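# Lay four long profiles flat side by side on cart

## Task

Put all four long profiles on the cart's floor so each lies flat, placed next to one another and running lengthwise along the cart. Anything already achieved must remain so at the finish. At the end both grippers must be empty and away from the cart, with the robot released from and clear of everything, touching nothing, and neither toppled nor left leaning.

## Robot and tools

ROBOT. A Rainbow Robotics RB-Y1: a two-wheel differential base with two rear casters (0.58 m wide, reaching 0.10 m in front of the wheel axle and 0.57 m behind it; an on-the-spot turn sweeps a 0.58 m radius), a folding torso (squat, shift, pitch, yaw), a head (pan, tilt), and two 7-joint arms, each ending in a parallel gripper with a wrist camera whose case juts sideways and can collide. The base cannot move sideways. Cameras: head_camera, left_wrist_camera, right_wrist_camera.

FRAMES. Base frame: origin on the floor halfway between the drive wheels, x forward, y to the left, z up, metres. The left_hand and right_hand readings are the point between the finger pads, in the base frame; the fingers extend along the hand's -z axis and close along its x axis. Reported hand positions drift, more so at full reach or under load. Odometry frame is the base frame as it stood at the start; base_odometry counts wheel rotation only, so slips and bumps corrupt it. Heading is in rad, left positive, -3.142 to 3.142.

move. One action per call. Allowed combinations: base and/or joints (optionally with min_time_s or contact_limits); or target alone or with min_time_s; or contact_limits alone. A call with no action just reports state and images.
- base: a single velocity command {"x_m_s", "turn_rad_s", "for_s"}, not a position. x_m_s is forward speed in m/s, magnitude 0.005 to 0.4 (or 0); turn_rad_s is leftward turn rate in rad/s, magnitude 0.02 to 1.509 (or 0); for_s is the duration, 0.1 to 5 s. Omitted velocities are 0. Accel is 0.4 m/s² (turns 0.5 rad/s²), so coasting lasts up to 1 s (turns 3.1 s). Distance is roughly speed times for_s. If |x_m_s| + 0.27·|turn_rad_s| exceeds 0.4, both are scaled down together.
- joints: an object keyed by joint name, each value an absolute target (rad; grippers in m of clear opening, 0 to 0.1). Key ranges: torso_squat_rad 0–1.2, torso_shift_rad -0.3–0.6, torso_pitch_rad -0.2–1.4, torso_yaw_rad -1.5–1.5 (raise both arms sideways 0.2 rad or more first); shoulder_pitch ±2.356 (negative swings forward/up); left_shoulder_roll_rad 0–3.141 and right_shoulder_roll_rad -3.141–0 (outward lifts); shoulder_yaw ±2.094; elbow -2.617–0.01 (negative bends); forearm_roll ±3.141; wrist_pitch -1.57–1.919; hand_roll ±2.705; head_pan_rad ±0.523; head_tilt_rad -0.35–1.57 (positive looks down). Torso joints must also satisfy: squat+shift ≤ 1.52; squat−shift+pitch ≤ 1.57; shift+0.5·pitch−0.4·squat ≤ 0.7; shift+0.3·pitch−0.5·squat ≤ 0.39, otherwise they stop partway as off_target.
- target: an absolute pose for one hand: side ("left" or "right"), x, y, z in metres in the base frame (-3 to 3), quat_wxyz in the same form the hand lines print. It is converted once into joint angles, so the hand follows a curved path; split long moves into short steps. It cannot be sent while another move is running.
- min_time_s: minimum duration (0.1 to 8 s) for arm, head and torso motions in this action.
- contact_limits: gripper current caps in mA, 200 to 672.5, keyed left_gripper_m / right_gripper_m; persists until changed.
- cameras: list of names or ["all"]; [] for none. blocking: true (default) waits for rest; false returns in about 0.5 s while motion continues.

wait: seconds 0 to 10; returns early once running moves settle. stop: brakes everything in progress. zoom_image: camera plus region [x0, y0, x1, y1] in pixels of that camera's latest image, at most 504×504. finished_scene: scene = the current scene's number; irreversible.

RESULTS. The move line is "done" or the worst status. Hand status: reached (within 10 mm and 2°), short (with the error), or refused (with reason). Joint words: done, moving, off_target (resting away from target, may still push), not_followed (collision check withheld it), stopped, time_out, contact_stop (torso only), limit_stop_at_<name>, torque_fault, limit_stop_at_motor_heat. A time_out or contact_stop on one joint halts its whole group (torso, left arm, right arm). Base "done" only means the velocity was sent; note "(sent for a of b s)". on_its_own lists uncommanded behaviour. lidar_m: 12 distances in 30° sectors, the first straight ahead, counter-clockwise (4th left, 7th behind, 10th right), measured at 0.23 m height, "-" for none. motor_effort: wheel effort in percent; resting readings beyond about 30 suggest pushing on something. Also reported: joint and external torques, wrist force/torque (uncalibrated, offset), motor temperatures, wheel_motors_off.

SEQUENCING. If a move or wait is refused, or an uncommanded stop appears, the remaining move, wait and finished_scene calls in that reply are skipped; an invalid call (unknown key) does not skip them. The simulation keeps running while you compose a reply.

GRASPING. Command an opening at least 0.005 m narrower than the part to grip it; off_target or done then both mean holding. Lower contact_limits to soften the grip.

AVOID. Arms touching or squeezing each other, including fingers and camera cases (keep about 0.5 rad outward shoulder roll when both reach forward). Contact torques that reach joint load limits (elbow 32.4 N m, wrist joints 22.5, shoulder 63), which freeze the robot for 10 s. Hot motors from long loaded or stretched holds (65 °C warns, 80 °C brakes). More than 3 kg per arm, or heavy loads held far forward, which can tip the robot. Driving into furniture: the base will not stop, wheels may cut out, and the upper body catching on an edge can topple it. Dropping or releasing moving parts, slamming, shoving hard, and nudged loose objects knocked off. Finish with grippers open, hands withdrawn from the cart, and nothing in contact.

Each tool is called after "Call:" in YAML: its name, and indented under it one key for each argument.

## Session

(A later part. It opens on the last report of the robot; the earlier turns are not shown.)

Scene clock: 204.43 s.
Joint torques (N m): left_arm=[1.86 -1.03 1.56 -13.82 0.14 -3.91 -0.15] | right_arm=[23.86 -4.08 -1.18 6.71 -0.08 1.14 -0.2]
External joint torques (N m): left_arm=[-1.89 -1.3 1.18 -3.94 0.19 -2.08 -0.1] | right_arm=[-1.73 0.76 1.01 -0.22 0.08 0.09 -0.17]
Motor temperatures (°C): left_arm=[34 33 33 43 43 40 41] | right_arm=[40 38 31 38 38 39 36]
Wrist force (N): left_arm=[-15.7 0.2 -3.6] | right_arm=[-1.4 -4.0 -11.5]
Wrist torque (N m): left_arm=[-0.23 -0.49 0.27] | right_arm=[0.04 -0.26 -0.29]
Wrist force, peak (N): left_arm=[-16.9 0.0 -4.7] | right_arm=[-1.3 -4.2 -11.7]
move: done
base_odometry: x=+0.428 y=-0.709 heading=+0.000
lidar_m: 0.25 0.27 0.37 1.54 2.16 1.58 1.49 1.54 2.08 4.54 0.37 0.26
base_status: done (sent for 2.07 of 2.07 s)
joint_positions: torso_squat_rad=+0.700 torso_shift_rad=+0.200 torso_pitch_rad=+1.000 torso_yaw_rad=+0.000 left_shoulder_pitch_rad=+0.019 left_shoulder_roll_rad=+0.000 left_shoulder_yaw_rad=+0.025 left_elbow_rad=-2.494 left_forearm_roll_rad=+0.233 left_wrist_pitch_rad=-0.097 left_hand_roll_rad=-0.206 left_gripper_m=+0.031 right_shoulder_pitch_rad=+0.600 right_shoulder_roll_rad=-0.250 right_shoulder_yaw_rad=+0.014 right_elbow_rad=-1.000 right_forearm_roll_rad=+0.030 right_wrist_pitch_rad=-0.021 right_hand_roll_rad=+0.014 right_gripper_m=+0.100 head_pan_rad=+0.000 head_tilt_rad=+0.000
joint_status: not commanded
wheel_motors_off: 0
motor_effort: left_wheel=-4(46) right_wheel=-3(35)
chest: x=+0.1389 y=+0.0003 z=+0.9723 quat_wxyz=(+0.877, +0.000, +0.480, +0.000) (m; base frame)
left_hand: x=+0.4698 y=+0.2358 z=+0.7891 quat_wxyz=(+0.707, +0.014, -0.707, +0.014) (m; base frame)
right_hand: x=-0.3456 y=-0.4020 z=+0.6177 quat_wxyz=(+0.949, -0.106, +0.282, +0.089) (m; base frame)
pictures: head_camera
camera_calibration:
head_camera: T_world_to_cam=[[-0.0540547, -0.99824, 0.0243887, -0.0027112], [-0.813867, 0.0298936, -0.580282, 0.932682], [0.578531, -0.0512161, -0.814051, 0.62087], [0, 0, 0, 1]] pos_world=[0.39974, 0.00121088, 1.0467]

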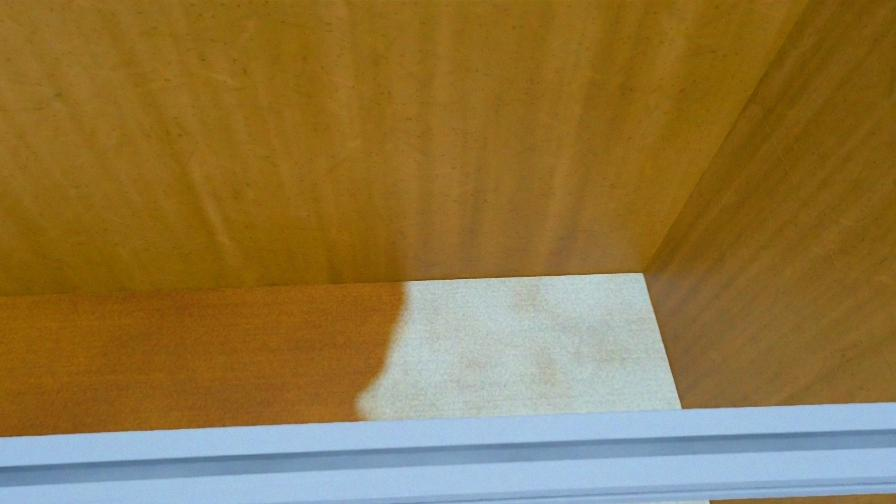

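Call:
move:
  base: {"x_m_s":0.15,"for_s":0.5}
  cameras: ["head_camera"]

Call:
move:
  target: {"side":"left","x":0.51,"y":0.230,"z":0.68,"quat_wxyz":[0.9236,0.0234,-0.3827,0.004]}
  min_time_s: 2.2

Call:
move:
  target: {"side":"left","x":0.54,"y":0.230,"z":0.55,"quat_wxyz":[0.9844,0.0268,-0.1738,-0.0025]}
  min_time_s: 1.5

Call:
move:
  target: {"side":"left","x":0.56,"y":0.230,"z":0.47,"quat_wxyz":[0.9998,0.018,0,0]}
  min_time_s: 1.5

Call:
move:
  joints: {"torso_squat_rad":0.57,"torso_shift_rad":0.26,"torso_pitch_rad":1.25,"head_pan_rad":-0.3,"head_tilt_rad":0.2}
  min_time_s: 1.5

Call:
move:
  target: {"side":"left","x":0.57,"y":0.231,"z":0.345,"quat_wxyz":[0.9998,0.018,0,0]}
  min_time_s: 1.5
  cameras: ["head_camera","left_wrist_camera"]

Call:
move:
  joints: {"head_pan_rad":0.52,"head_tilt_rad":0.4}
  cameras: ["head_camera"]

Scene clock: 219.90 s.
Joint torques (N m): left_arm=[1.92 -1.35 0.42 -13.79 0.1 -4.09 -0.21] | right_arm=[23.83 -4.41 -1.81 6.95 -0.09 1.24 -0.29]
External joint torques (N m): left_arm=[-1.83 -1.61 0.04 -3.9 0.14 -2.27 -0.16] | right_arm=[-1.76 0.43 0.37 0.03 0.06 0.19 -0.26]
Wrist force (N): left_arm=[-16.0 0.0 -3.6] | right_arm=[-1.6 -3.9 -11.5]
Wrist torque (N m): left_arm=[-0.23 -0.52 0.30] | right_arm=[0.04 -0.32 -0.27]
Wrist force, peak (N): left_arm=[-17.0 -0.6 -4.7] | right_arm=[-1.6 -4.0 -11.8]
move: done
base_odometry: x=+0.503 y=-0.709 heading=+0.000
lidar_m: 0.17 0.19 0.26 0.73 2.29 1.66 1.56 1.62 2.18 4.24 0.27 0.19
base_status: done (sent for 0.5 of 0.5 s)
joint_positions: torso_squat_rad=+0.700 torso_shift_rad=+0.200 torso_pitch_rad=+1.000 torso_yaw_rad=+0.000 left_shoulder_pitch_rad=+0.019 left_shoulder_roll_rad=+0.000 left_shoulder_yaw_rad=+0.025 left_elbow_rad=-2.494 left_forearm_roll_rad=+0.233 left_wrist_pitch_rad=-0.097 left_hand_roll_rad=-0.206 left_gripper_m=+0.031 right_shoulder_pitch_rad=+0.600 right_shoulder_roll_rad=-0.250 right_shoulder_yaw_rad=+0.014 right_elbow_rad=-1.000 right_forearm_roll_rad=+0.030 right_wrist_pitch_rad=-0.021 right_hand_roll_rad=+0.014 right_gripper_m=+0.100 head_pan_rad=+0.000 head_tilt_rad=+0.000
joint_status: not commanded
wheel_motors_off: 0
motor_effort: left_wheel=-3(24) right_wheel=+1(31)
chest: x=+0.1389 y=+0.0003 z=+0.9723 quat_wxyz=(+0.877, +0.000, +0.480, +0.000) (m; base frame)
left_hand: x=+0.4698 y=+0.2358 z=+0.7891 quat_wxyz=(+0.707, +0.014, -0.707, +0.014) (m; base frame)
right_hand: x=-0.3456 y=-0.4020 z=+0.6177 quat_wxyz=(+0.949, -0.106, +0.282, +0.089) (m; base frame)
pictures: head_camera
camera_calibration:
head_camera: T_world_to_cam=[[-0.0540547, -0.99824, 0.0243887, -0.0027112], [-0.813867, 0.0298936, -0.580282, 0.932682], [0.578531, -0.0512161, -0.814051, 0.62087], [0, 0, 0, 1]] pos_world=[0.39974, 0.00121088, 1.0467]

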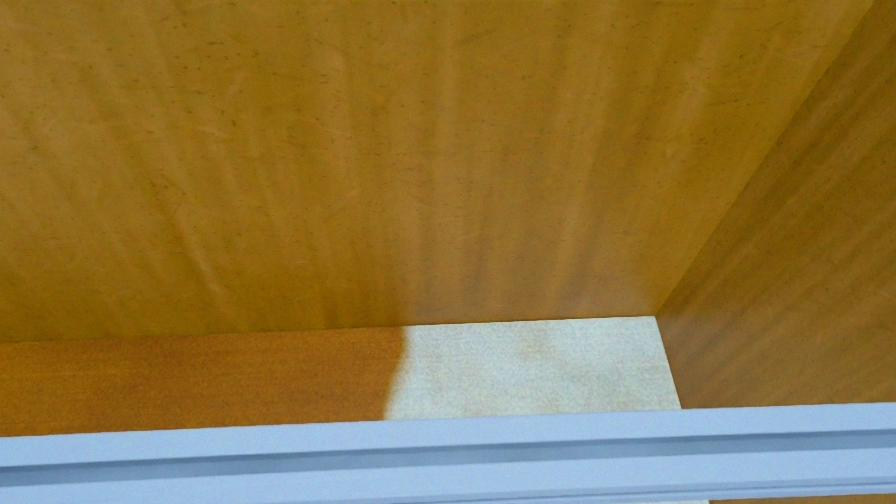

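Scene clock: 222.43 s.
Joint torques (N m): left_arm=[-5.46 0.55 0.28 -12.72 -0.23 -2.79 0.26] | right_arm=[23.62 -4.59 -1.31 6.83 0.07 1.18 -0.24]
External joint torques (N m): left_arm=[-3.07 0.25 0.49 -3.47 -0.23 -1.4 0.3] | right_arm=[-1.98 0.24 0.87 -0.1 0.23 0.13 -0.21]
Wrist force (N): left_arm=[-11.0 -0.2 -14.8] | right_arm=[-1.4 -3.8 -11.4]
Wrist torque (N m): left_arm=[-0.09 -0.40 0.26] | right_arm=[0.04 -0.27 -0.28]
Wrist force, peak (N): left_arm=[-11.6 -0.1 -15.4] | right_arm=[-1.6 -4.2 -11.7]
move: done
base_odometry: x=+0.503 y=-0.709 heading=+0.000
lidar_m: 0.17 0.18 0.25 0.73 2.28 1.65 1.57 1.62 2.19 4.24 0.26 0.19
base_status: not commanded
joint_positions: torso_squat_rad=+0.700 torso_shift_rad=+0.200 torso_pitch_rad=+1.000 torso_yaw_rad=+0.000 left_shoulder_pitch_rad=-0.545 left_shoulder_roll_rad=+0.001 left_shoulder_yaw_rad=+0.193 left_elbow_rad=-2.518 left_forearm_roll_rad=-0.048 left_wrist_pitch_rad=+1.241 left_hand_roll_rad=-0.043 left_gripper_m=+0.031 right_shoulder_pitch_rad=+0.600 right_shoulder_roll_rad=-0.250 right_shoulder_yaw_rad=+0.014 right_elbow_rad=-1.000 right_forearm_roll_rad=+0.030 right_wrist_pitch_rad=-0.021 right_hand_roll_rad=+0.014 right_gripper_m=+0.100 head_pan_rad=+0.000 head_tilt_rad=+0.000
joint_status: all done
wheel_motors_off: 0
motor_effort: left_wheel=-2(3) right_wheel=+0(3)
chest: x=+0.1389 y=+0.0003 z=+0.9723 quat_wxyz=(+0.877, +0.000, +0.480, +0.000) (m; base frame)
left_hand: x=+0.5096 y=+0.2300 z=+0.6793 quat_wxyz=(+0.924, +0.023, -0.382, +0.004) (m; base frame)
left_hand_status: reached (checked arc, planned for 2.2 s): 1 mm and 0.1 deg off.
right_hand: x=-0.3456 y=-0.4020 z=+0.6177 quat_wxyz=(+0.949, -0.106, +0.282, +0.089) (m; base frame)
camera_calibration:
head_camera: T_world_to_cam=[[-0.0540547, -0.99824, 0.0243887, -0.0027112], [-0.813867, 0.0298936, -0.580282, 0.932682], [0.578531, -0.0512161, -0.814051, 0.62087], [0, 0, 0, 1]] pos_world=[0.39974, 0.00121088, 1.0467]
left_wrist_camera: T_world_to_cam=[[0.682888, 0.00882493, 0.73047, -0.846813], [-0.312155, -0.900517, 0.302701, 0.192514], [0.660472, -0.434731, -0.612197, 0.258191], [0, 0, 0, 1]] pos_world=[0.467845, 0.293079, 0.718362]
right_wrist_camera: T_world_to_cam=[[-0.832811, -0.0938572, 0.545543, -0.660838], [0.0386255, 0.973266, 0.226409, 0.294961], [-0.552208, 0.209628, -0.806921, 0.465957], [0, 0, 0, 1]] pos_world=[-0.304441, -0.446777, 0.669724]

Scene clock: 224.27 s.
Joint torques (N m): left_arm=[-11.28 3.1 -0.09 -11.57 -0.34 -1.46 0.5] | right_arm=[23.67 -4.36 -1.73 6.86 -0.25 1.02 -0.47]
External joint torques (N m): left_arm=[-3.45 0.75 -0.02 -2.61 -0.31 -0.73 0.52] | right_arm=[-1.93 0.48 0.46 -0.07 -0.09 -0.02 -0.44]
Wrist force (N): left_arm=[-6.1 -0.6 -17.8] | right_arm=[-1.2 -3.8 -11.4]
Wrist torque (N m): left_arm=[0.10 -0.35 0.27] | right_arm=[0.04 -0.25 -0.27]
Wrist force, peak (N): left_arm=[-6.6 -0.4 -18.4] | right_arm=[-1.4 -4.1 -11.6]
move: done
base_odometry: x=+0.503 y=-0.709 heading=+0.000
lidar_m: 0.17 0.18 0.26 0.72 2.29 1.64 1.56 1.62 2.19 4.24 0.26 0.19
base_status: not commanded
joint_positions: torso_squat_rad=+0.700 torso_shift_rad=+0.200 torso_pitch_rad=+1.000 torso_yaw_rad=+0.000 left_shoulder_pitch_rad=-0.915 left_shoulder_roll_rad=+0.121 left_shoulder_yaw_rad=+0.273 left_elbow_rad=-1.921 left_forearm_roll_rad=-0.061 left_wrist_pitch_rad=+1.454 left_hand_roll_rad=-0.010 left_gripper_m=+0.031 right_shoulder_pitch_rad=+0.600 right_shoulder_roll_rad=-0.250 right_shoulder_yaw_rad=+0.014 right_elbow_rad=-1.000 right_forearm_roll_rad=+0.030 right_wrist_pitch_rad=-0.021 right_hand_roll_rad=+0.014 right_gripper_m=+0.100 head_pan_rad=+0.000 head_tilt_rad=+0.000
joint_status: all done
wheel_motors_off: 0
motor_effort: left_wheel=-3(3) right_wheel=-1(3)
chest: x=+0.1389 y=+0.0003 z=+0.9723 quat_wxyz=(+0.877, +0.000, +0.480, +0.000) (m; base frame)
left_hand: x=+0.5392 y=+0.2300 z=+0.5497 quat_wxyz=(+0.985, +0.027, -0.173, -0.002) (m; base frame)
left_hand_status: reached (checked arc, planned for 1.5 s): 1 mm and 0.1 deg off.
right_hand: x=-0.3456 y=-0.4020 z=+0.6177 quat_wxyz=(+0.949, -0.106, +0.282, +0.089) (m; base frame)
camera_calibration:
head_camera: T_world_to_cam=[[-0.0540547, -0.99824, 0.0243887, -0.0027112], [-0.813867, 0.0298936, -0.580282, 0.932682], [0.578531, -0.0512161, -0.814051, 0.62087], [0, 0, 0, 1]] pos_world=[0.39974, 0.00121088, 1.0467]
left_wrist_camera: T_world_to_cam=[[0.927634, 0.00487211, 0.373459, -0.707196], [-0.156448, -0.902895, 0.40038, 0.103804], [0.339145, -0.429833, -0.836794, 0.454855], [0, 0, 0, 1]] pos_world=[0.517996, 0.292681, 0.603168]
right_wrist_camera: T_world_to_cam=[[-0.832765, -0.0938751, 0.54561, -0.660877], [0.0386229, 0.973267, 0.226406, 0.294962], [-0.552278, 0.209616, -0.806877, 0.4659], [0, 0, 0, 1]] pos_world=[-0.304441, -0.446777, 0.669724]

Scene clock: 226.10 s.
Joint torques (N m): left_arm=[-17.13 6.04 0.02 -9.77 -0.03 0.22 0.43] | right_arm=[23.62 -4.74 -1.06 6.58 0.04 1.01 -0.12]
External joint torques (N m): left_arm=[-4.17 1.18 -0.05 -1.66 0.01 0.31 0.43] | right_arm=[-1.97 0.1 1.12 -0.34 0.2 -0.04 -0.09]
Wrist force (N): left_arm=[-0.6 -0.3 -19.0] | right_arm=[-1.5 -4.0 -11.5]
Wrist torque (N m): left_arm=[-0.32 -0.20 0.11] | right_arm=[0.05 -0.30 -0.28]
Wrist force, peak (N): left_arm=[-7.1 -2.2 -18.1] | right_arm=[-1.4 -4.0 -11.7]
move: done
base_odometry: x=+0.503 y=-0.709 heading=+0.000
lidar_m: 0.17 0.18 0.26 0.72 2.29 1.66 1.56 1.62 2.18 4.24 0.26 0.19
base_status: not commanded
joint_positions: torso_squat_rad=+0.700 torso_shift_rad=+0.200 torso_pitch_rad=+1.000 torso_yaw_rad=+0.000 left_shoulder_pitch_rad=-1.277 left_shoulder_roll_rad=+0.256 left_shoulder_yaw_rad=+0.321 left_elbow_rad=-1.207 left_forearm_roll_rad=-0.023 left_wrist_pitch_rad=+1.470 left_hand_roll_rad=+0.010 left_gripper_m=+0.031 right_shoulder_pitch_rad=+0.600 right_shoulder_roll_rad=-0.250 right_shoulder_yaw_rad=+0.014 right_elbow_rad=-1.000 right_forearm_roll_rad=+0.030 right_wrist_pitch_rad=-0.021 right_hand_roll_rad=+0.014 right_gripper_m=+0.100 head_pan_rad=+0.000 head_tilt_rad=+0.000
joint_status: all done
wheel_motors_off: 0
motor_effort: left_wheel=-2(3) right_wheel=+1(3)
chest: x=+0.1389 y=+0.0003 z=+0.9723 quat_wxyz=(+0.877, +0.000, +0.480, +0.000) (m; base frame)
left_hand: x=+0.5592 y=+0.2299 z=+0.4697 quat_wxyz=(+1.000, +0.018, +0.000, +0.000) (m; base frame)
left_hand_status: reached (checked arc, planned for 1.5 s): 1 mm and 0.0 deg off.
right_hand: x=-0.3456 y=-0.4020 z=+0.6177 quat_wxyz=(+0.949, -0.106, +0.282, +0.089) (m; base frame)
camera_calibration:
head_camera: T_world_to_cam=[[-0.0540547, -0.99824, 0.0243887, -0.0027112], [-0.813867, 0.0298936, -0.580282, 0.932682], [0.578531, -0.0512161, -0.814051, 0.62087], [0, 0, 0, 1]] pos_world=[0.39974, 0.00121088, 1.0467]
left_wrist_camera: T_world_to_cam=[[0.999216, 0.0194469, 0.0344992, -0.580078], [0.00211064, -0.896044, 0.443961, 0.0283041], [0.0395465, -0.44354, -0.895382, 0.579257], [0, 0, 0, 1]] pos_world=[0.556656, 0.293566, 0.526103]
right_wrist_camera: T_world_to_cam=[[-0.832765, -0.0938751, 0.54561, -0.660877], [0.0386229, 0.973267, 0.226406, 0.294962], [-0.552278, 0.209616, -0.806877, 0.4659], [0, 0, 0, 1]] pos_world=[-0.304441, -0.446777, 0.669724]

Scene clock: 227.90 s.
Joint torques (N m): left_arm=[-10.67 4.1 1.28 -9.06 -0.12 0.85 0.46] | right_arm=[25.14 -3.08 -0.78 8.57 0.04 1.67 -0.23]
External joint torques (N m): left_arm=[-2.76 0.98 1.19 -2.17 -0.07 0.48 0.45] | right_arm=[-1.97 0.3 0.87 -0.14 0.24 0.24 -0.19]
Wrist force (N): left_arm=[2.7 -0.5 -18.4] | right_arm=[0.1 -4.4 -10.1]
Wrist torque (N m): left_arm=[-0.27 -0.21 0.18] | right_arm=[0.07 -0.21 -0.28]
Wrist force, peak (N): left_arm=[2.2 -0.2 -19.1] | right_arm=[-1.2 -4.1 -11.7]
move: done
base_odometry: x=+0.503 y=-0.709 heading=+0.000
lidar_m: 0.17 0.19 0.26 0.72 2.28 1.65 1.56 1.62 2.19 4.24 0.26 0.18
base_status: not commanded
joint_positions: torso_squat_rad=+0.570 torso_shift_rad=+0.260 torso_pitch_rad=+1.250 torso_yaw_rad=+0.000 left_shoulder_pitch_rad=-1.277 left_shoulder_roll_rad=+0.256 left_shoulder_yaw_rad=+0.321 left_elbow_rad=-1.207 left_forearm_roll_rad=-0.023 left_wrist_pitch_rad=+1.470 left_hand_roll_rad=+0.010 left_gripper_m=+0.031 right_shoulder_pitch_rad=+0.600 right_shoulder_roll_rad=-0.250 right_shoulder_yaw_rad=+0.014 right_elbow_rad=-1.000 right_forearm_roll_rad=+0.030 right_wrist_pitch_rad=-0.021 right_hand_roll_rad=+0.014 right_gripper_m=+0.100 head_pan_rad=-0.300 head_tilt_rad=+0.200
joint_status: all done
wheel_motors_off: 0
motor_effort: left_wheel=-1(2) right_wheel=+2(4)
chest: x=+0.2173 y=+0.0003 z=+0.9474 quat_wxyz=(+0.811, +0.000, +0.585, +0.000) (m; base frame)
left_hand: x=+0.5004 y=+0.2299 z=+0.3566 quat_wxyz=(+0.992, +0.018, +0.125, -0.002) (m; base frame)
right_hand: x=-0.3398 y=-0.4020 z=+0.7238 quat_wxyz=(+0.907, -0.094, +0.398, +0.102) (m; base frame)
camera_calibration:
head_camera: T_world_to_cam=[[-0.130344, -0.937301, 0.32323, -0.259944], [-0.980279, 0.0729886, -0.183648, 0.644428], [0.148542, -0.340793, -0.928329, 0.798534], [0, 0, 0, 1]] pos_world=[0.479221, -0.0185473, 0.943673]
left_wrist_camera: T_world_to_cam=[[0.976743, 0.0194263, -0.213532, -0.417689], [0.111776, -0.895992, 0.429772, 0.0287964], [-0.182974, -0.443644, -0.877326, 0.585268], [0, 0, 0, 1]] pos_world=[0.511845, 0.293566, 0.411904]
right_wrist_camera: T_world_to_cam=[[-0.671918, -0.0938364, 0.734657, -0.796081], [0.0934629, 0.973268, 0.209795, 0.301387], [-0.734704, 0.209628, -0.645187, 0.375645], [0, 0, 0, 1]] pos_world=[-0.287082, -0.446777, 0.763978]

Scene clock: 229.73 s.
Joint torques (N m): left_arm=[-12.3 5.37 0.83 -8.7 -0.16 -0.08 0.55] | right_arm=[24.77 -3.22 -0.86 8.85 -0.08 1.65 -0.22]
External joint torques (N m): left_arm=[-3.2 1.73 0.71 -1.47 -0.12 0.01 0.55] | right_arm=[-2.34 0.16 0.79 0.15 0.12 0.21 -0.18]
Wrist force (N): left_arm=[-0.8 -0.3 -18.5] | right_arm=[-0.1 -4.5 -10.3]
Wrist torque (N m): left_arm=[-0.27 -0.26 0.27] | right_arm=[0.08 -0.22 -0.28]
Wrist force, peak (N): left_arm=[0.0 -0.4 -19.0] | right_arm=[-0.1 -4.6 -10.5]
move: done
base_odometry: x=+0.503 y=-0.709 heading=+0.000
lidar_m: 0.18 0.19 0.27 0.73 2.28 1.66 1.56 1.62 2.18 4.23 0.26 0.19
base_status: not commanded
joint_positions: torso_squat_rad=+0.570 torso_shift_rad=+0.260 torso_pitch_rad=+1.250 torso_yaw_rad=+0.000 left_shoulder_pitch_rad=-1.329 left_shoulder_roll_rad=+0.277 left_shoulder_yaw_rad=+0.323 left_elbow_rad=-1.121 left_forearm_roll_rad=-0.023 left_wrist_pitch_rad=+1.191 left_hand_roll_rad=+0.021 left_gripper_m=+0.031 right_shoulder_pitch_rad=+0.600 right_shoulder_roll_rad=-0.250 right_shoulder_yaw_rad=+0.014 right_elbow_rad=-1.000 right_forearm_roll_rad=+0.030 right_wrist_pitch_rad=-0.021 right_hand_roll_rad=+0.014 right_gripper_m=+0.100 head_pan_rad=-0.300 head_tilt_rad=+0.200
joint_status: all done
wheel_motors_off: 0
motor_effort: left_wheel=-2(2) right_wheel=+1(4)
chest: x=+0.2173 y=+0.0003 z=+0.9474 quat_wxyz=(+0.811, +0.000, +0.585, +0.000) (m; base frame)
left_hand: x=+0.5690 y=+0.2308 z=+0.3450 quat_wxyz=(+1.000, +0.018, +0.000, +0.000) (m; base frame)
left_hand_status: reached (checked arc, planned for 1.5 s): 1 mm and 0.1 deg off.
right_hand: x=-0.3398 y=-0.4020 z=+0.7238 quat_wxyz=(+0.907, -0.094, +0.398, +0.102) (m; base frame)
pictures: head_camera, left_wrist_camera
camera_calibration:
head_camera: T_world_to_cam=[[-0.130344, -0.937301, 0.32323, -0.259944], [-0.980279, 0.0729886, -0.183648, 0.644428], [0.148542, -0.340793, -0.928329, 0.798534], [0, 0, 0, 1]] pos_world=[0.479221, -0.0185473, 0.943673]
left_wrist_camera: T_world_to_cam=[[0.999231, 0.0192812, 0.034135, -0.585501], [0.00211507, -0.895945, 0.44416, 0.0843402], [0.0391471, -0.443747, -0.895297, 0.467864], [0, 0, 0, 1]] pos_world=[0.566557, 0.294467, 0.401403]

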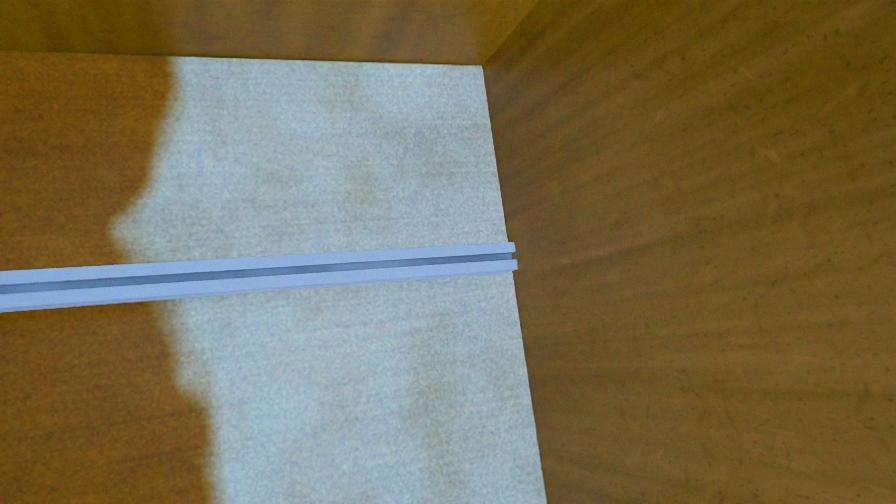

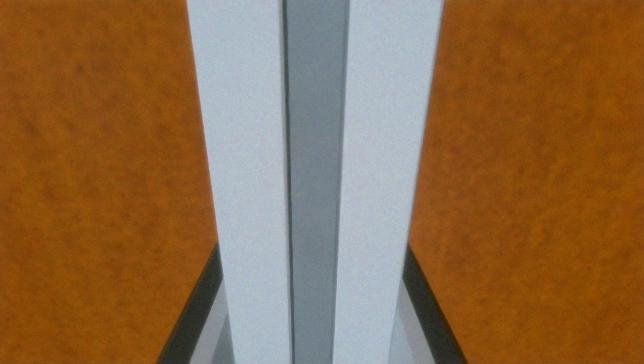

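Scene clock: 230.97 s.
Joint torques (N m): left_arm=[-12.33 5.08 0.69 -8.87 -0.06 -0.14 0.27] | right_arm=[24.85 -2.73 -0.85 8.71 -0.34 1.57 -0.29]
External joint torques (N m): left_arm=[-3.22 1.44 0.58 -1.64 -0.02 -0.05 0.27] | right_arm=[-2.25 0.66 0.79 0.01 -0.14 0.14 -0.25]
Wrist force (N): left_arm=[-0.6 0.1 -18.5] | right_arm=[-0.2 -4.3 -10.0]
Wrist torque (N m): left_arm=[-0.32 -0.24 0.22] | right_arm=[0.06 -0.24 -0.30]
Wrist force, peak (N): left_arm=[-0.8 0.0 -18.8] | right_arm=[0.0 -4.7 -10.5]
move: done
base_odometry: x=+0.503 y=-0.709 heading=+0.000
lidar_m: 0.18 0.18 0.26 0.73 2.29 1.65 1.56 1.62 2.19 4.25 0.27 0.19
base_status: not commanded
joint_positions: torso_squat_rad=+0.570 torso_shift_rad=+0.260 torso_pitch_rad=+1.250 torso_yaw_rad=+0.000 left_shoulder_pitch_rad=-1.329 left_shoulder_roll_rad=+0.277 left_shoulder_yaw_rad=+0.323 left_elbow_rad=-1.121 left_forearm_roll_rad=-0.023 left_wrist_pitch_rad=+1.191 left_hand_roll_rad=+0.021 left_gripper_m=+0.031 right_shoulder_pitch_rad=+0.600 right_shoulder_roll_rad=-0.250 right_shoulder_yaw_rad=+0.014 right_elbow_rad=-1.000 right_forearm_roll_rad=+0.030 right_wrist_pitch_rad=-0.021 right_hand_roll_rad=+0.014 right_gripper_m=+0.100 head_pan_rad=+0.520 head_tilt_rad=+0.400
joint_status: all done
wheel_motors_off: 0
motor_effort: left_wheel=-1(2) right_wheel=+1(5)
chest: x=+0.2173 y=+0.0003 z=+0.9474 quat_wxyz=(+0.811, +0.000, +0.585, +0.000) (m; base frame)
left_hand: x=+0.5690 y=+0.2308 z=+0.3450 quat_wxyz=(+1.000, +0.018, +0.000, +0.000) (m; base frame)
right_hand: x=-0.3398 y=-0.4020 z=+0.7238 quat_wxyz=(+0.907, -0.094, +0.398, +0.102) (m; base frame)
pictures: head_camera
camera_calibration:
head_camera: T_world_to_cam=[[0.130164, -0.895494, -0.425615, 0.373192], [-0.989468, -0.144737, 0.00192182, 0.464708], [-0.0633234, 0.420882, -0.904902, 0.862755], [0, 0, 0, 1]] pos_world=[0.46587, 0.0383329, 0.938652]

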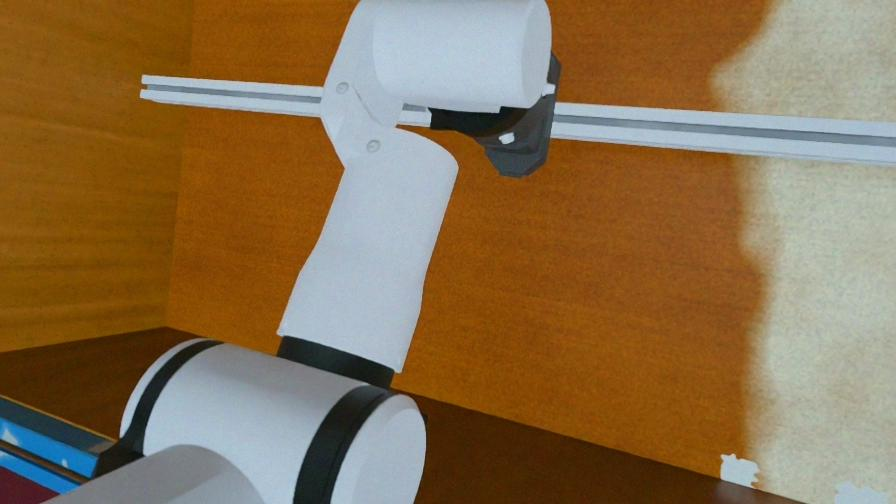

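Call:
move:
  target: {"side":"left","x":0.57,"y":0.231,"z":0.335,"quat_wxyz":[0.9998,0.018,0,0.009]}
  min_time_s: 0.8
  cameras: ["head_camera","left_wrist_camera"]

Call:
zoom_image:
  camera: "left_wrist_camera"
  region: [160, 0, 480, 364]

Call:
zoom_image:
  camera: "head_camera"
  region: [100, 40, 400, 260]

Call:
move:
  joints: {"head_pan_rad":-0.3,"head_tilt_rad":0.2}
  cameras: ["head_camera"]

Scene clock: 255.27 s.
Joint torques (N m): left_arm=[-13.12 5.94 0.74 -8.71 -0.6 0.05 0.52] | right_arm=[25.75 -2.9 -1.04 8.69 -0.03 1.52 -0.36]
External joint torques (N m): left_arm=[-3.81 2.23 0.66 -1.71 -0.55 0.14 0.52] | right_arm=[-1.36 0.49 0.6 -0.01 0.17 0.09 -0.32]
Wrist force (N): left_arm=[-1.0 -0.1 -18.6] | right_arm=[0.1 -4.2 -10.3]
Wrist torque (N m): left_arm=[-0.33 -0.27 0.28] | right_arm=[0.06 -0.21 -0.28]
Wrist force, peak (N): left_arm=[-0.7 -0.2 -19.0] | right_arm=[-0.1 -4.5 -10.5]
move: done
base_odometry: x=+0.503 y=-0.709 heading=+0.000
lidar_m: 0.18 0.19 0.26 0.72 2.28 1.65 1.56 1.62 2.20 4.24 0.27 0.19
base_status: not commanded
joint_positions: torso_squat_rad=+0.570 torso_shift_rad=+0.260 torso_pitch_rad=+1.250 torso_yaw_rad=+0.000 left_shoulder_pitch_rad=-1.355 left_shoulder_roll_rad=+0.284 left_shoulder_yaw_rad=+0.328 left_elbow_rad=-1.042 left_forearm_roll_rad=-0.025 left_wrist_pitch_rad=+1.140 left_hand_roll_rad=+0.039 left_gripper_m=+0.031 right_shoulder_pitch_rad=+0.600 right_shoulder_roll_rad=-0.250 right_shoulder_yaw_rad=+0.014 right_elbow_rad=-1.000 right_forearm_roll_rad=+0.030 right_wrist_pitch_rad=-0.021 right_hand_roll_rad=+0.014 right_gripper_m=+0.100 head_pan_rad=+0.520 head_tilt_rad=+0.400
joint_status: all done
wheel_motors_off: 0
motor_effort: left_wheel=-1(2) right_wheel=+3(4)
chest: x=+0.2173 y=+0.0003 z=+0.9474 quat_wxyz=(+0.811, +0.000, +0.585, +0.000) (m; base frame)
left_hand: x=+0.5692 y=+0.2308 z=+0.3347 quat_wxyz=(+1.000, +0.018, +0.001, +0.009) (m; base frame)
left_hand_status: reached (checked arc, planned for 0.8 s): 1 mm and 0.1 deg off.
right_hand: x=-0.3398 y=-0.4020 z=+0.7238 quat_wxyz=(+0.907, -0.094, +0.398, +0.102) (m; base frame)
pictures: head_camera, left_wrist_camera
camera_calibration:
head_camera: T_world_to_cam=[[0.130164, -0.895494, -0.425615, 0.373192], [-0.989468, -0.144737, 0.00192182, 0.464708], [-0.0633234, 0.420882, -0.904902, 0.862755], [0, 0, 0, 1]] pos_world=[0.46587, 0.0383329, 0.938652]
left_wrist_camera: T_world_to_cam=[[0.998722, 0.0373003, 0.0340924, -0.5891], [0.0182906, -0.895738, 0.444206, 0.0795665], [0.0471069, -0.443015, -0.895276, 0.453897], [0, 0, 0, 1]] pos_world=[0.565511, 0.294328, 0.391103]

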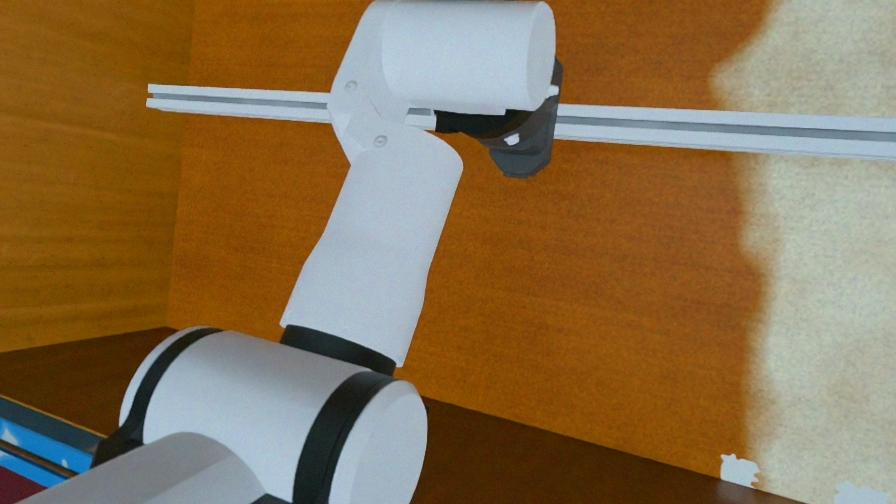

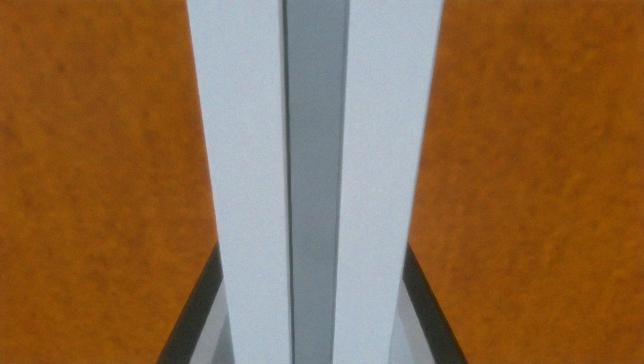

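Scaled by 1.385 from the camera's 644x364 image, which has a finer 920x520 frame.

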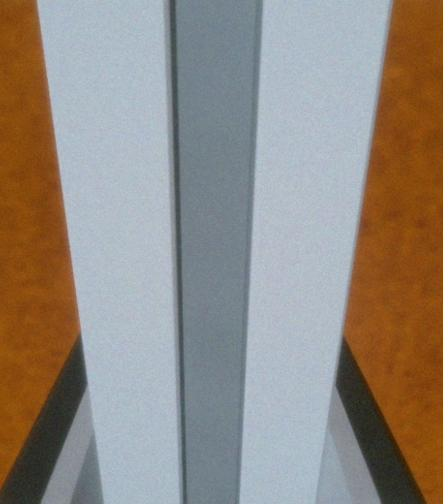

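Scaled by 1.680 from the camera's 896x504 image, which has a finer 1280x720 frame.

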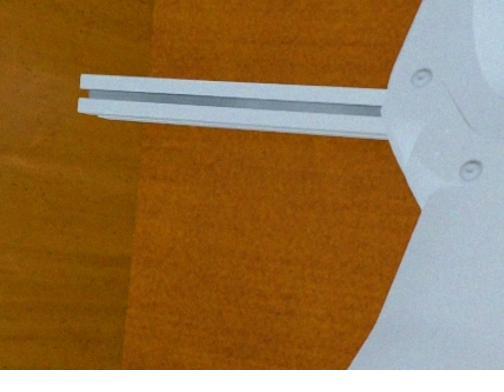

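Scene clock: 256.50 s.
Joint torques (N m): left_arm=[-12.69 5.55 0.97 -8.22 -0.56 0.02 0.54] | right_arm=[25.14 -3.02 -0.5 8.71 0.02 1.45 -0.4]
External joint torques (N m): left_arm=[-3.38 1.84 0.88 -1.21 -0.52 0.12 0.54] | right_arm=[-1.96 0.36 1.15 0.01 0.22 0.02 -0.36]
Wrist force (N): left_arm=[-0.9 -0.1 -18.6] | right_arm=[0.0 -4.8 -10.3]
Wrist torque (N m): left_arm=[-0.33 -0.28 0.24] | right_arm=[0.12 -0.20 -0.30]
Wrist force, peak (N): left_arm=[-0.6 -0.3 -18.8] | right_arm=[-0.3 -4.3 -10.5]
move: done
base_odometry: x=+0.503 y=-0.709 heading=+0.000
lidar_m: 0.18 0.19 0.26 0.72 2.28 1.65 1.56 1.62 2.19 4.24 0.26 0.19
base_status: not commanded
joint_positions: torso_squat_rad=+0.570 torso_shift_rad=+0.260 torso_pitch_rad=+1.250 torso_yaw_rad=+0.000 left_shoulder_pitch_rad=-1.355 left_shoulder_roll_rad=+0.284 left_shoulder_yaw_rad=+0.328 left_elbow_rad=-1.042 left_forearm_roll_rad=-0.025 left_wrist_pitch_rad=+1.140 left_hand_roll_rad=+0.039 left_gripper_m=+0.031 right_shoulder_pitch_rad=+0.600 right_shoulder_roll_rad=-0.250 right_shoulder_yaw_rad=+0.014 right_elbow_rad=-1.000 right_forearm_roll_rad=+0.030 right_wrist_pitch_rad=-0.021 right_hand_roll_rad=+0.014 right_gripper_m=+0.100 head_pan_rad=-0.300 head_tilt_rad=+0.200
joint_status: all done
wheel_motors_off: 0
motor_effort: left_wheel=-1(2) right_wheel=+3(3)
chest: x=+0.2173 y=+0.0003 z=+0.9474 quat_wxyz=(+0.811, +0.000, +0.585, +0.000) (m; base frame)
left_hand: x=+0.5692 y=+0.2308 z=+0.3347 quat_wxyz=(+1.000, +0.018, +0.001, +0.009) (m; base frame)
right_hand: x=-0.3398 y=-0.4020 z=+0.7238 quat_wxyz=(+0.907, -0.094, +0.398, +0.102) (m; base frame)
pictures: head_camera
camera_calibration:
head_camera: T_world_to_cam=[[-0.130346, -0.937296, 0.323242, -0.259955], [-0.980293, 0.0730223, -0.183557, 0.64435], [0.148444, -0.340798, -0.928343, 0.798594], [0, 0, 0, 1]] pos_world=[0.479221, -0.0185472, 0.943673]

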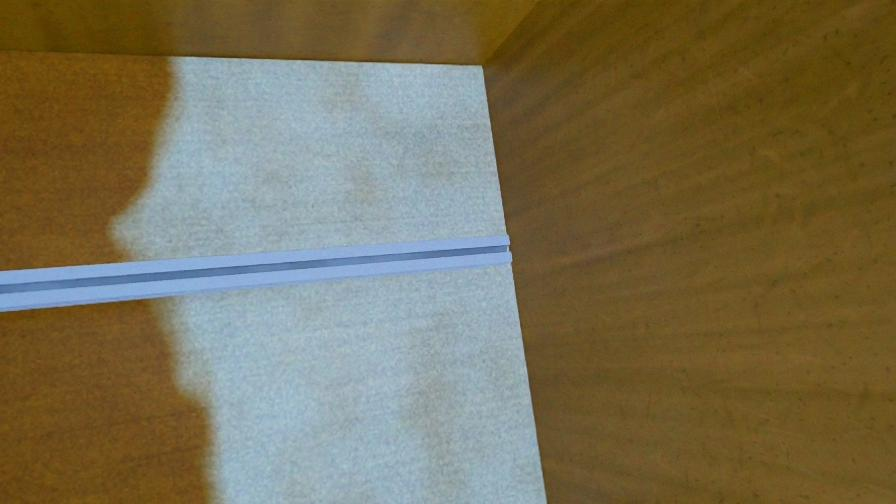

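Call:
move:
  target: {"side":"left","x":0.57,"y":0.229,"z":0.308,"quat_wxyz":[0.9998,0.018,0,0.009]}
  min_time_s: 1.2

Call:
move:
  target: {"side":"left","x":0.57,"y":0.229,"z":0.303,"quat_wxyz":[0.9998,0.018,0,0.009]}
  min_time_s: 0.8
  cameras: ["left_wrist_camera"]

Scene clock: 266.60 s.
Joint torques (N m): left_arm=[-13.04 6.03 -1.22 -7.35 -0.38 0.08 0.38] | right_arm=[25.31 -2.95 -0.98 8.68 -0.01 1.48 -0.16]
External joint torques (N m): left_arm=[-3.05 2.12 -1.27 -1.15 -0.34 0.17 0.38] | right_arm=[-1.79 0.44 0.66 -0.03 0.19 0.05 -0.12]
Wrist force (N): left_arm=[-1.3 0.2 -18.4] | right_arm=[-0.1 -4.6 -10.3]
Wrist torque (N m): left_arm=[-0.36 -0.28 0.26] | right_arm=[0.09 -0.23 -0.29]
Wrist force, peak (N): left_arm=[-1.5 -0.4 -19.0] | right_arm=[-0.2 -4.6 -10.6]
move: done
base_odometry: x=+0.503 y=-0.709 heading=+0.000
lidar_m: 0.17 0.18 0.26 0.75 2.27 1.64 1.56 1.61 2.18 4.23 0.26 0.19
base_status: not commanded
joint_positions: torso_squat_rad=+0.570 torso_shift_rad=+0.260 torso_pitch_rad=+1.250 torso_yaw_rad=+0.000 left_shoulder_pitch_rad=-1.440 left_shoulder_roll_rad=+0.311 left_shoulder_yaw_rad=+0.326 left_elbow_rad=-0.794 left_forearm_roll_rad=-0.028 left_wrist_pitch_rad=+0.980 left_hand_roll_rad=+0.052 left_gripper_m=+0.031 right_shoulder_pitch_rad=+0.600 right_shoulder_roll_rad=-0.250 right_shoulder_yaw_rad=+0.014 right_elbow_rad=-1.000 right_forearm_roll_rad=+0.030 right_wrist_pitch_rad=-0.021 right_hand_roll_rad=+0.014 right_gripper_m=+0.100 head_pan_rad=-0.300 head_tilt_rad=+0.200
joint_status: all done
wheel_motors_off: 0
motor_effort: left_wheel=-1(3) right_wheel=+1(4)
chest: x=+0.2173 y=+0.0003 z=+0.9474 quat_wxyz=(+0.811, +0.000, +0.585, +0.000) (m; base frame)
left_hand: x=+0.5692 y=+0.2289 z=+0.3079 quat_wxyz=(+1.000, +0.018, +0.000, +0.009) (m; base frame)
left_hand_status: reached (checked arc, planned for 1.2 s): 1 mm and 0.0 deg off.
right_hand: x=-0.3399 y=-0.4020 z=+0.7238 quat_wxyz=(+0.907, -0.094, +0.398, +0.102) (m; base frame)
camera_calibration:
head_camera: T_world_to_cam=[[-0.130346, -0.937296, 0.323242, -0.259955], [-0.980293, 0.0730223, -0.183557, 0.64435], [0.148444, -0.340798, -0.928343, 0.798594], [0, 0, 0, 1]] pos_world=[0.479221, -0.0185472, 0.943673]
left_wrist_camera: T_world_to_cam=[[0.998683, 0.0377345, 0.0347727, -0.588363], [0.0183752, -0.895709, 0.44426, 0.0897397], [0.0479102, -0.443036, -0.895223, 0.428508], [0, 0, 0, 1]] pos_world=[0.565409, 0.292427, 0.364201]
right_wrist_camera: T_world_to_cam=[[-0.671918, -0.0938364, 0.734657, -0.796081], [0.0934629, 0.973268, 0.209795, 0.301387], [-0.734704, 0.209628, -0.645187, 0.375645], [0, 0, 0, 1]] pos_world=[-0.287082, -0.446777, 0.763978]

Scene clock: 267.77 s.
Joint torques (N m): left_arm=[-13.51 5.49 -0.67 -7.18 -0.72 -1.58 0.54] | right_arm=[24.97 -2.74 -0.88 8.69 -0.02 1.44 -0.3]
External joint torques (N m): left_arm=[-3.4 1.53 -0.71 -1.16 -0.68 -1.48 0.54] | right_arm=[-2.13 0.65 0.76 -0.01 0.18 0.01 -0.25]
Wrist force (N): left_arm=[-7.3 -0.3 -1.8] | right_arm=[-0.1 -4.4 -10.1]
Wrist torque (N m): left_arm=[-0.37 -0.40 0.14] | right_arm=[0.07 -0.23 -0.29]
Wrist force, peak (N): left_arm=[-2.0 0.3 -18.8] | right_arm=[-0.1 -4.7 -10.5]
move: done
base_odometry: x=+0.503 y=-0.709 heading=+0.000
lidar_m: 0.18 0.18 0.26 0.73 2.29 1.65 1.56 1.62 2.18 4.24 0.26 0.19
base_status: not commanded
joint_positions: torso_squat_rad=+0.570 torso_shift_rad=+0.260 torso_pitch_rad=+1.250 torso_yaw_rad=+0.000 left_shoulder_pitch_rad=-1.458 left_shoulder_roll_rad=+0.317 left_shoulder_yaw_rad=+0.326 left_elbow_rad=-0.744 left_forearm_roll_rad=-0.029 left_wrist_pitch_rad=+0.948 left_hand_roll_rad=+0.053 left_gripper_m=+0.031 right_shoulder_pitch_rad=+0.600 right_shoulder_roll_rad=-0.250 right_shoulder_yaw_rad=+0.014 right_elbow_rad=-1.000 right_forearm_roll_rad=+0.030 right_wrist_pitch_rad=-0.021 right_hand_roll_rad=+0.014 right_gripper_m=+0.100 head_pan_rad=-0.300 head_tilt_rad=+0.200
joint_status: all done
wheel_motors_off: 0
motor_effort: left_wheel=-1(2) right_wheel=+3(3)
chest: x=+0.2171 y=+0.0003 z=+0.9476 quat_wxyz=(+0.811, +0.000, +0.585, +0.000) (m; base frame)
left_hand: x=+0.5689 y=+0.2288 z=+0.3036 quat_wxyz=(+1.000, +0.018, +0.000, +0.009) (m; base frame)
left_hand_status: reached (checked arc, planned for 0.8 s): 1 mm and 0.0 deg off.
right_hand: x=-0.3400 y=-0.4020 z=+0.7237 quat_wxyz=(+0.907, -0.094, +0.398, +0.102) (m; base frame)
pictures: left_wrist_camera
camera_calibration:
left_wrist_camera: T_world_to_cam=[[0.998646, 0.0376297, 0.0359234, -0.588275], [0.0177594, -0.895622, 0.444462, 0.0917729], [0.0488988, -0.443222, -0.895077, 0.424159], [0, 0, 0, 1]] pos_world=[0.565108, 0.292327, 0.359998]

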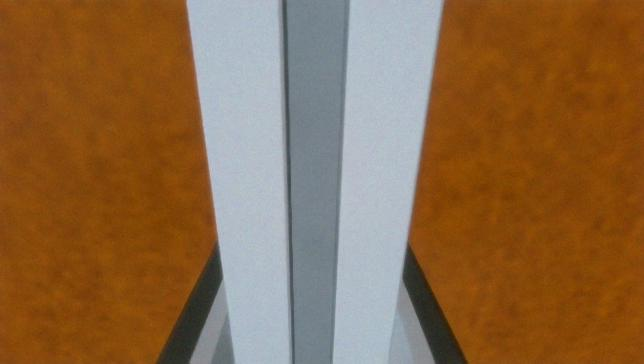

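Call:
move:
  contact_limits: {"left_gripper_m":200}
  cameras: ["left_wrist_camera"]

Scene clock: 270.17 s.
Joint torques (N m): left_arm=[-12.42 5.5 -0.62 -6.62 -0.49 -1.49 0.4] | right_arm=[25.26 -2.82 -0.61 8.37 -0.09 1.6 -0.21]
External joint torques (N m): left_arm=[-2.3 1.54 -0.66 -0.6 -0.45 -1.39 0.39] | right_arm=[-1.85 0.57 1.03 -0.33 0.11 0.17 -0.17]
Wrist force (N): left_arm=[-7.9 0.0 -3.1] | right_arm=[-0.1 -4.7 -10.3]
Wrist torque (N m): left_arm=[-0.46 -0.35 0.16] | right_arm=[0.10 -0.23 -0.29]
Wrist force, peak (N): left_arm=[-8.0 0.0 -3.5] | right_arm=[-0.2 -4.6 -10.4]
base_odometry: x=+0.503 y=-0.709 heading=+0.000
lidar_m: 0.18 0.19 0.26 0.72 2.28 1.65 1.56 1.62 2.19 4.23 0.26 0.18
base_status: not commanded
joint_positions: torso_squat_rad=+0.570 torso_shift_rad=+0.260 torso_pitch_rad=+1.250 torso_yaw_rad=+0.000 left_shoulder_pitch_rad=-1.458 left_shoulder_roll_rad=+0.317 left_shoulder_yaw_rad=+0.326 left_elbow_rad=-0.743 left_forearm_roll_rad=-0.029 left_wrist_pitch_rad=+0.948 left_hand_roll_rad=+0.053 left_gripper_m=+0.031 right_shoulder_pitch_rad=+0.600 right_shoulder_roll_rad=-0.250 right_shoulder_yaw_rad=+0.014 right_elbow_rad=-1.000 right_forearm_roll_rad=+0.030 right_wrist_pitch_rad=-0.021 right_hand_roll_rad=+0.014 right_gripper_m=+0.100 head_pan_rad=-0.300 head_tilt_rad=+0.200
joint_status: not commanded
wheel_motors_off: 0
motor_effort: left_wheel=-1(2) right_wheel=+2(2)
contact_limits: left_gripper_m 200 mA
chest: x=+0.2171 y=+0.0003 z=+0.9476 quat_wxyz=(+0.811, +0.000, +0.585, +0.000) (m; base frame)
left_hand: x=+0.5689 y=+0.2288 z=+0.3036 quat_wxyz=(+1.000, +0.018, +0.000, +0.009) (m; base frame)
right_hand: x=-0.3400 y=-0.4020 z=+0.7237 quat_wxyz=(+0.907, -0.094, +0.398, +0.102) (m; base frame)
pictures: left_wrist_camera
camera_calibration:
left_wrist_camera: T_world_to_cam=[[0.998651, 0.0375868, 0.0358333, -0.588233], [0.0177611, -0.895622, 0.444461, 0.0917727], [0.0487989, -0.443224, -0.895081, 0.424218], [0, 0, 0, 1]] pos_world=[0.565108, 0.292327, 0.359999]

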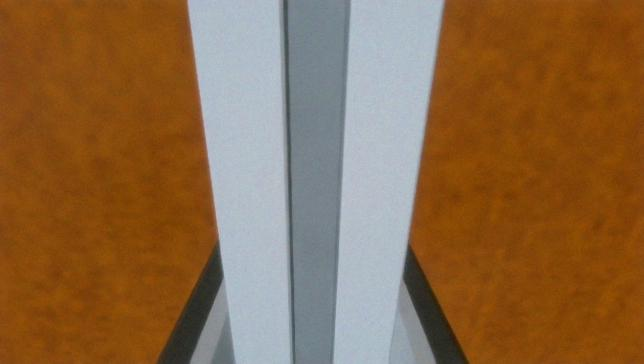

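Call:
move:
  joints: {"left_gripper_m":0.046}
  contact_limits: {"left_gripper_m":672.5}
  cameras: ["left_wrist_camera"]

Scene clock: 273.23 s.
Joint torques (N m): left_arm=[-11.71 4.85 -0.85 -6.24 -0.47 -0.12 0.55] | right_arm=[25.35 -2.94 -0.36 8.74 -0.11 1.42 -0.36]
External joint torques (N m): left_arm=[-1.58 0.89 -0.89 -0.21 -0.43 -0.03 0.55] | right_arm=[-1.75 0.44 1.29 0.04 0.09 -0.01 -0.31]
Wrist force (N): left_arm=[-1.2 -0.1 -9.4] | right_arm=[0.0 -4.4 -10.2]
Wrist torque (N m): left_arm=[-0.30 -0.28 0.24] | right_arm=[0.07 -0.21 -0.28]
Wrist force, peak (N): left_arm=[-1.9 0.5 -9.9] | right_arm=[-0.3 -4.5 -10.6]
move: done
base_odometry: x=+0.503 y=-0.709 heading=+0.000
lidar_m: 0.18 0.18 0.26 0.73 2.29 1.64 1.56 1.61 2.19 4.24 0.26 0.19
base_status: not commanded
joint_positions: torso_squat_rad=+0.570 torso_shift_rad=+0.260 torso_pitch_rad=+1.250 torso_yaw_rad=+0.000 left_shoulder_pitch_rad=-1.458 left_shoulder_roll_rad=+0.317 left_shoulder_yaw_rad=+0.326 left_elbow_rad=-0.744 left_forearm_roll_rad=-0.029 left_wrist_pitch_rad=+0.947 left_hand_roll_rad=+0.053 left_gripper_m=+0.046 right_shoulder_pitch_rad=+0.600 right_shoulder_roll_rad=-0.250 right_shoulder_yaw_rad=+0.014 right_elbow_rad=-1.000 right_forearm_roll_rad=+0.030 right_wrist_pitch_rad=-0.021 right_hand_roll_rad=+0.014 right_gripper_m=+0.100 head_pan_rad=-0.300 head_tilt_rad=+0.200
joint_status: all done
wheel_motors_off: 0
motor_effort: left_wheel=-1(2) right_wheel=+0(4)
contact_limits: left_gripper_m 672.5 mA
chest: x=+0.2171 y=+0.0003 z=+0.9476 quat_wxyz=(+0.811, +0.000, +0.585, +0.000) (m; base frame)
left_hand: x=+0.5694 y=+0.2289 z=+0.3038 quat_wxyz=(+1.000, +0.018, -0.001, +0.009) (m; base frame)
right_hand: x=-0.3400 y=-0.4020 z=+0.7237 quat_wxyz=(+0.907, -0.094, +0.398, +0.102) (m; base frame)
pictures: left_wrist_camera
camera_calibration:
left_wrist_camera: T_world_to_cam=[[0.998614, 0.0376065, 0.0368222, -0.588984], [0.0173438, -0.895669, 0.444384, 0.0920442], [0.0496922, -0.443129, -0.895079, 0.423886], [0, 0, 0, 1]] pos_world=[0.565507, 0.292427, 0.360197]

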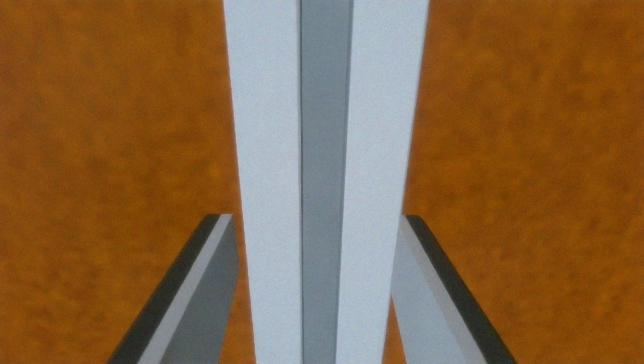

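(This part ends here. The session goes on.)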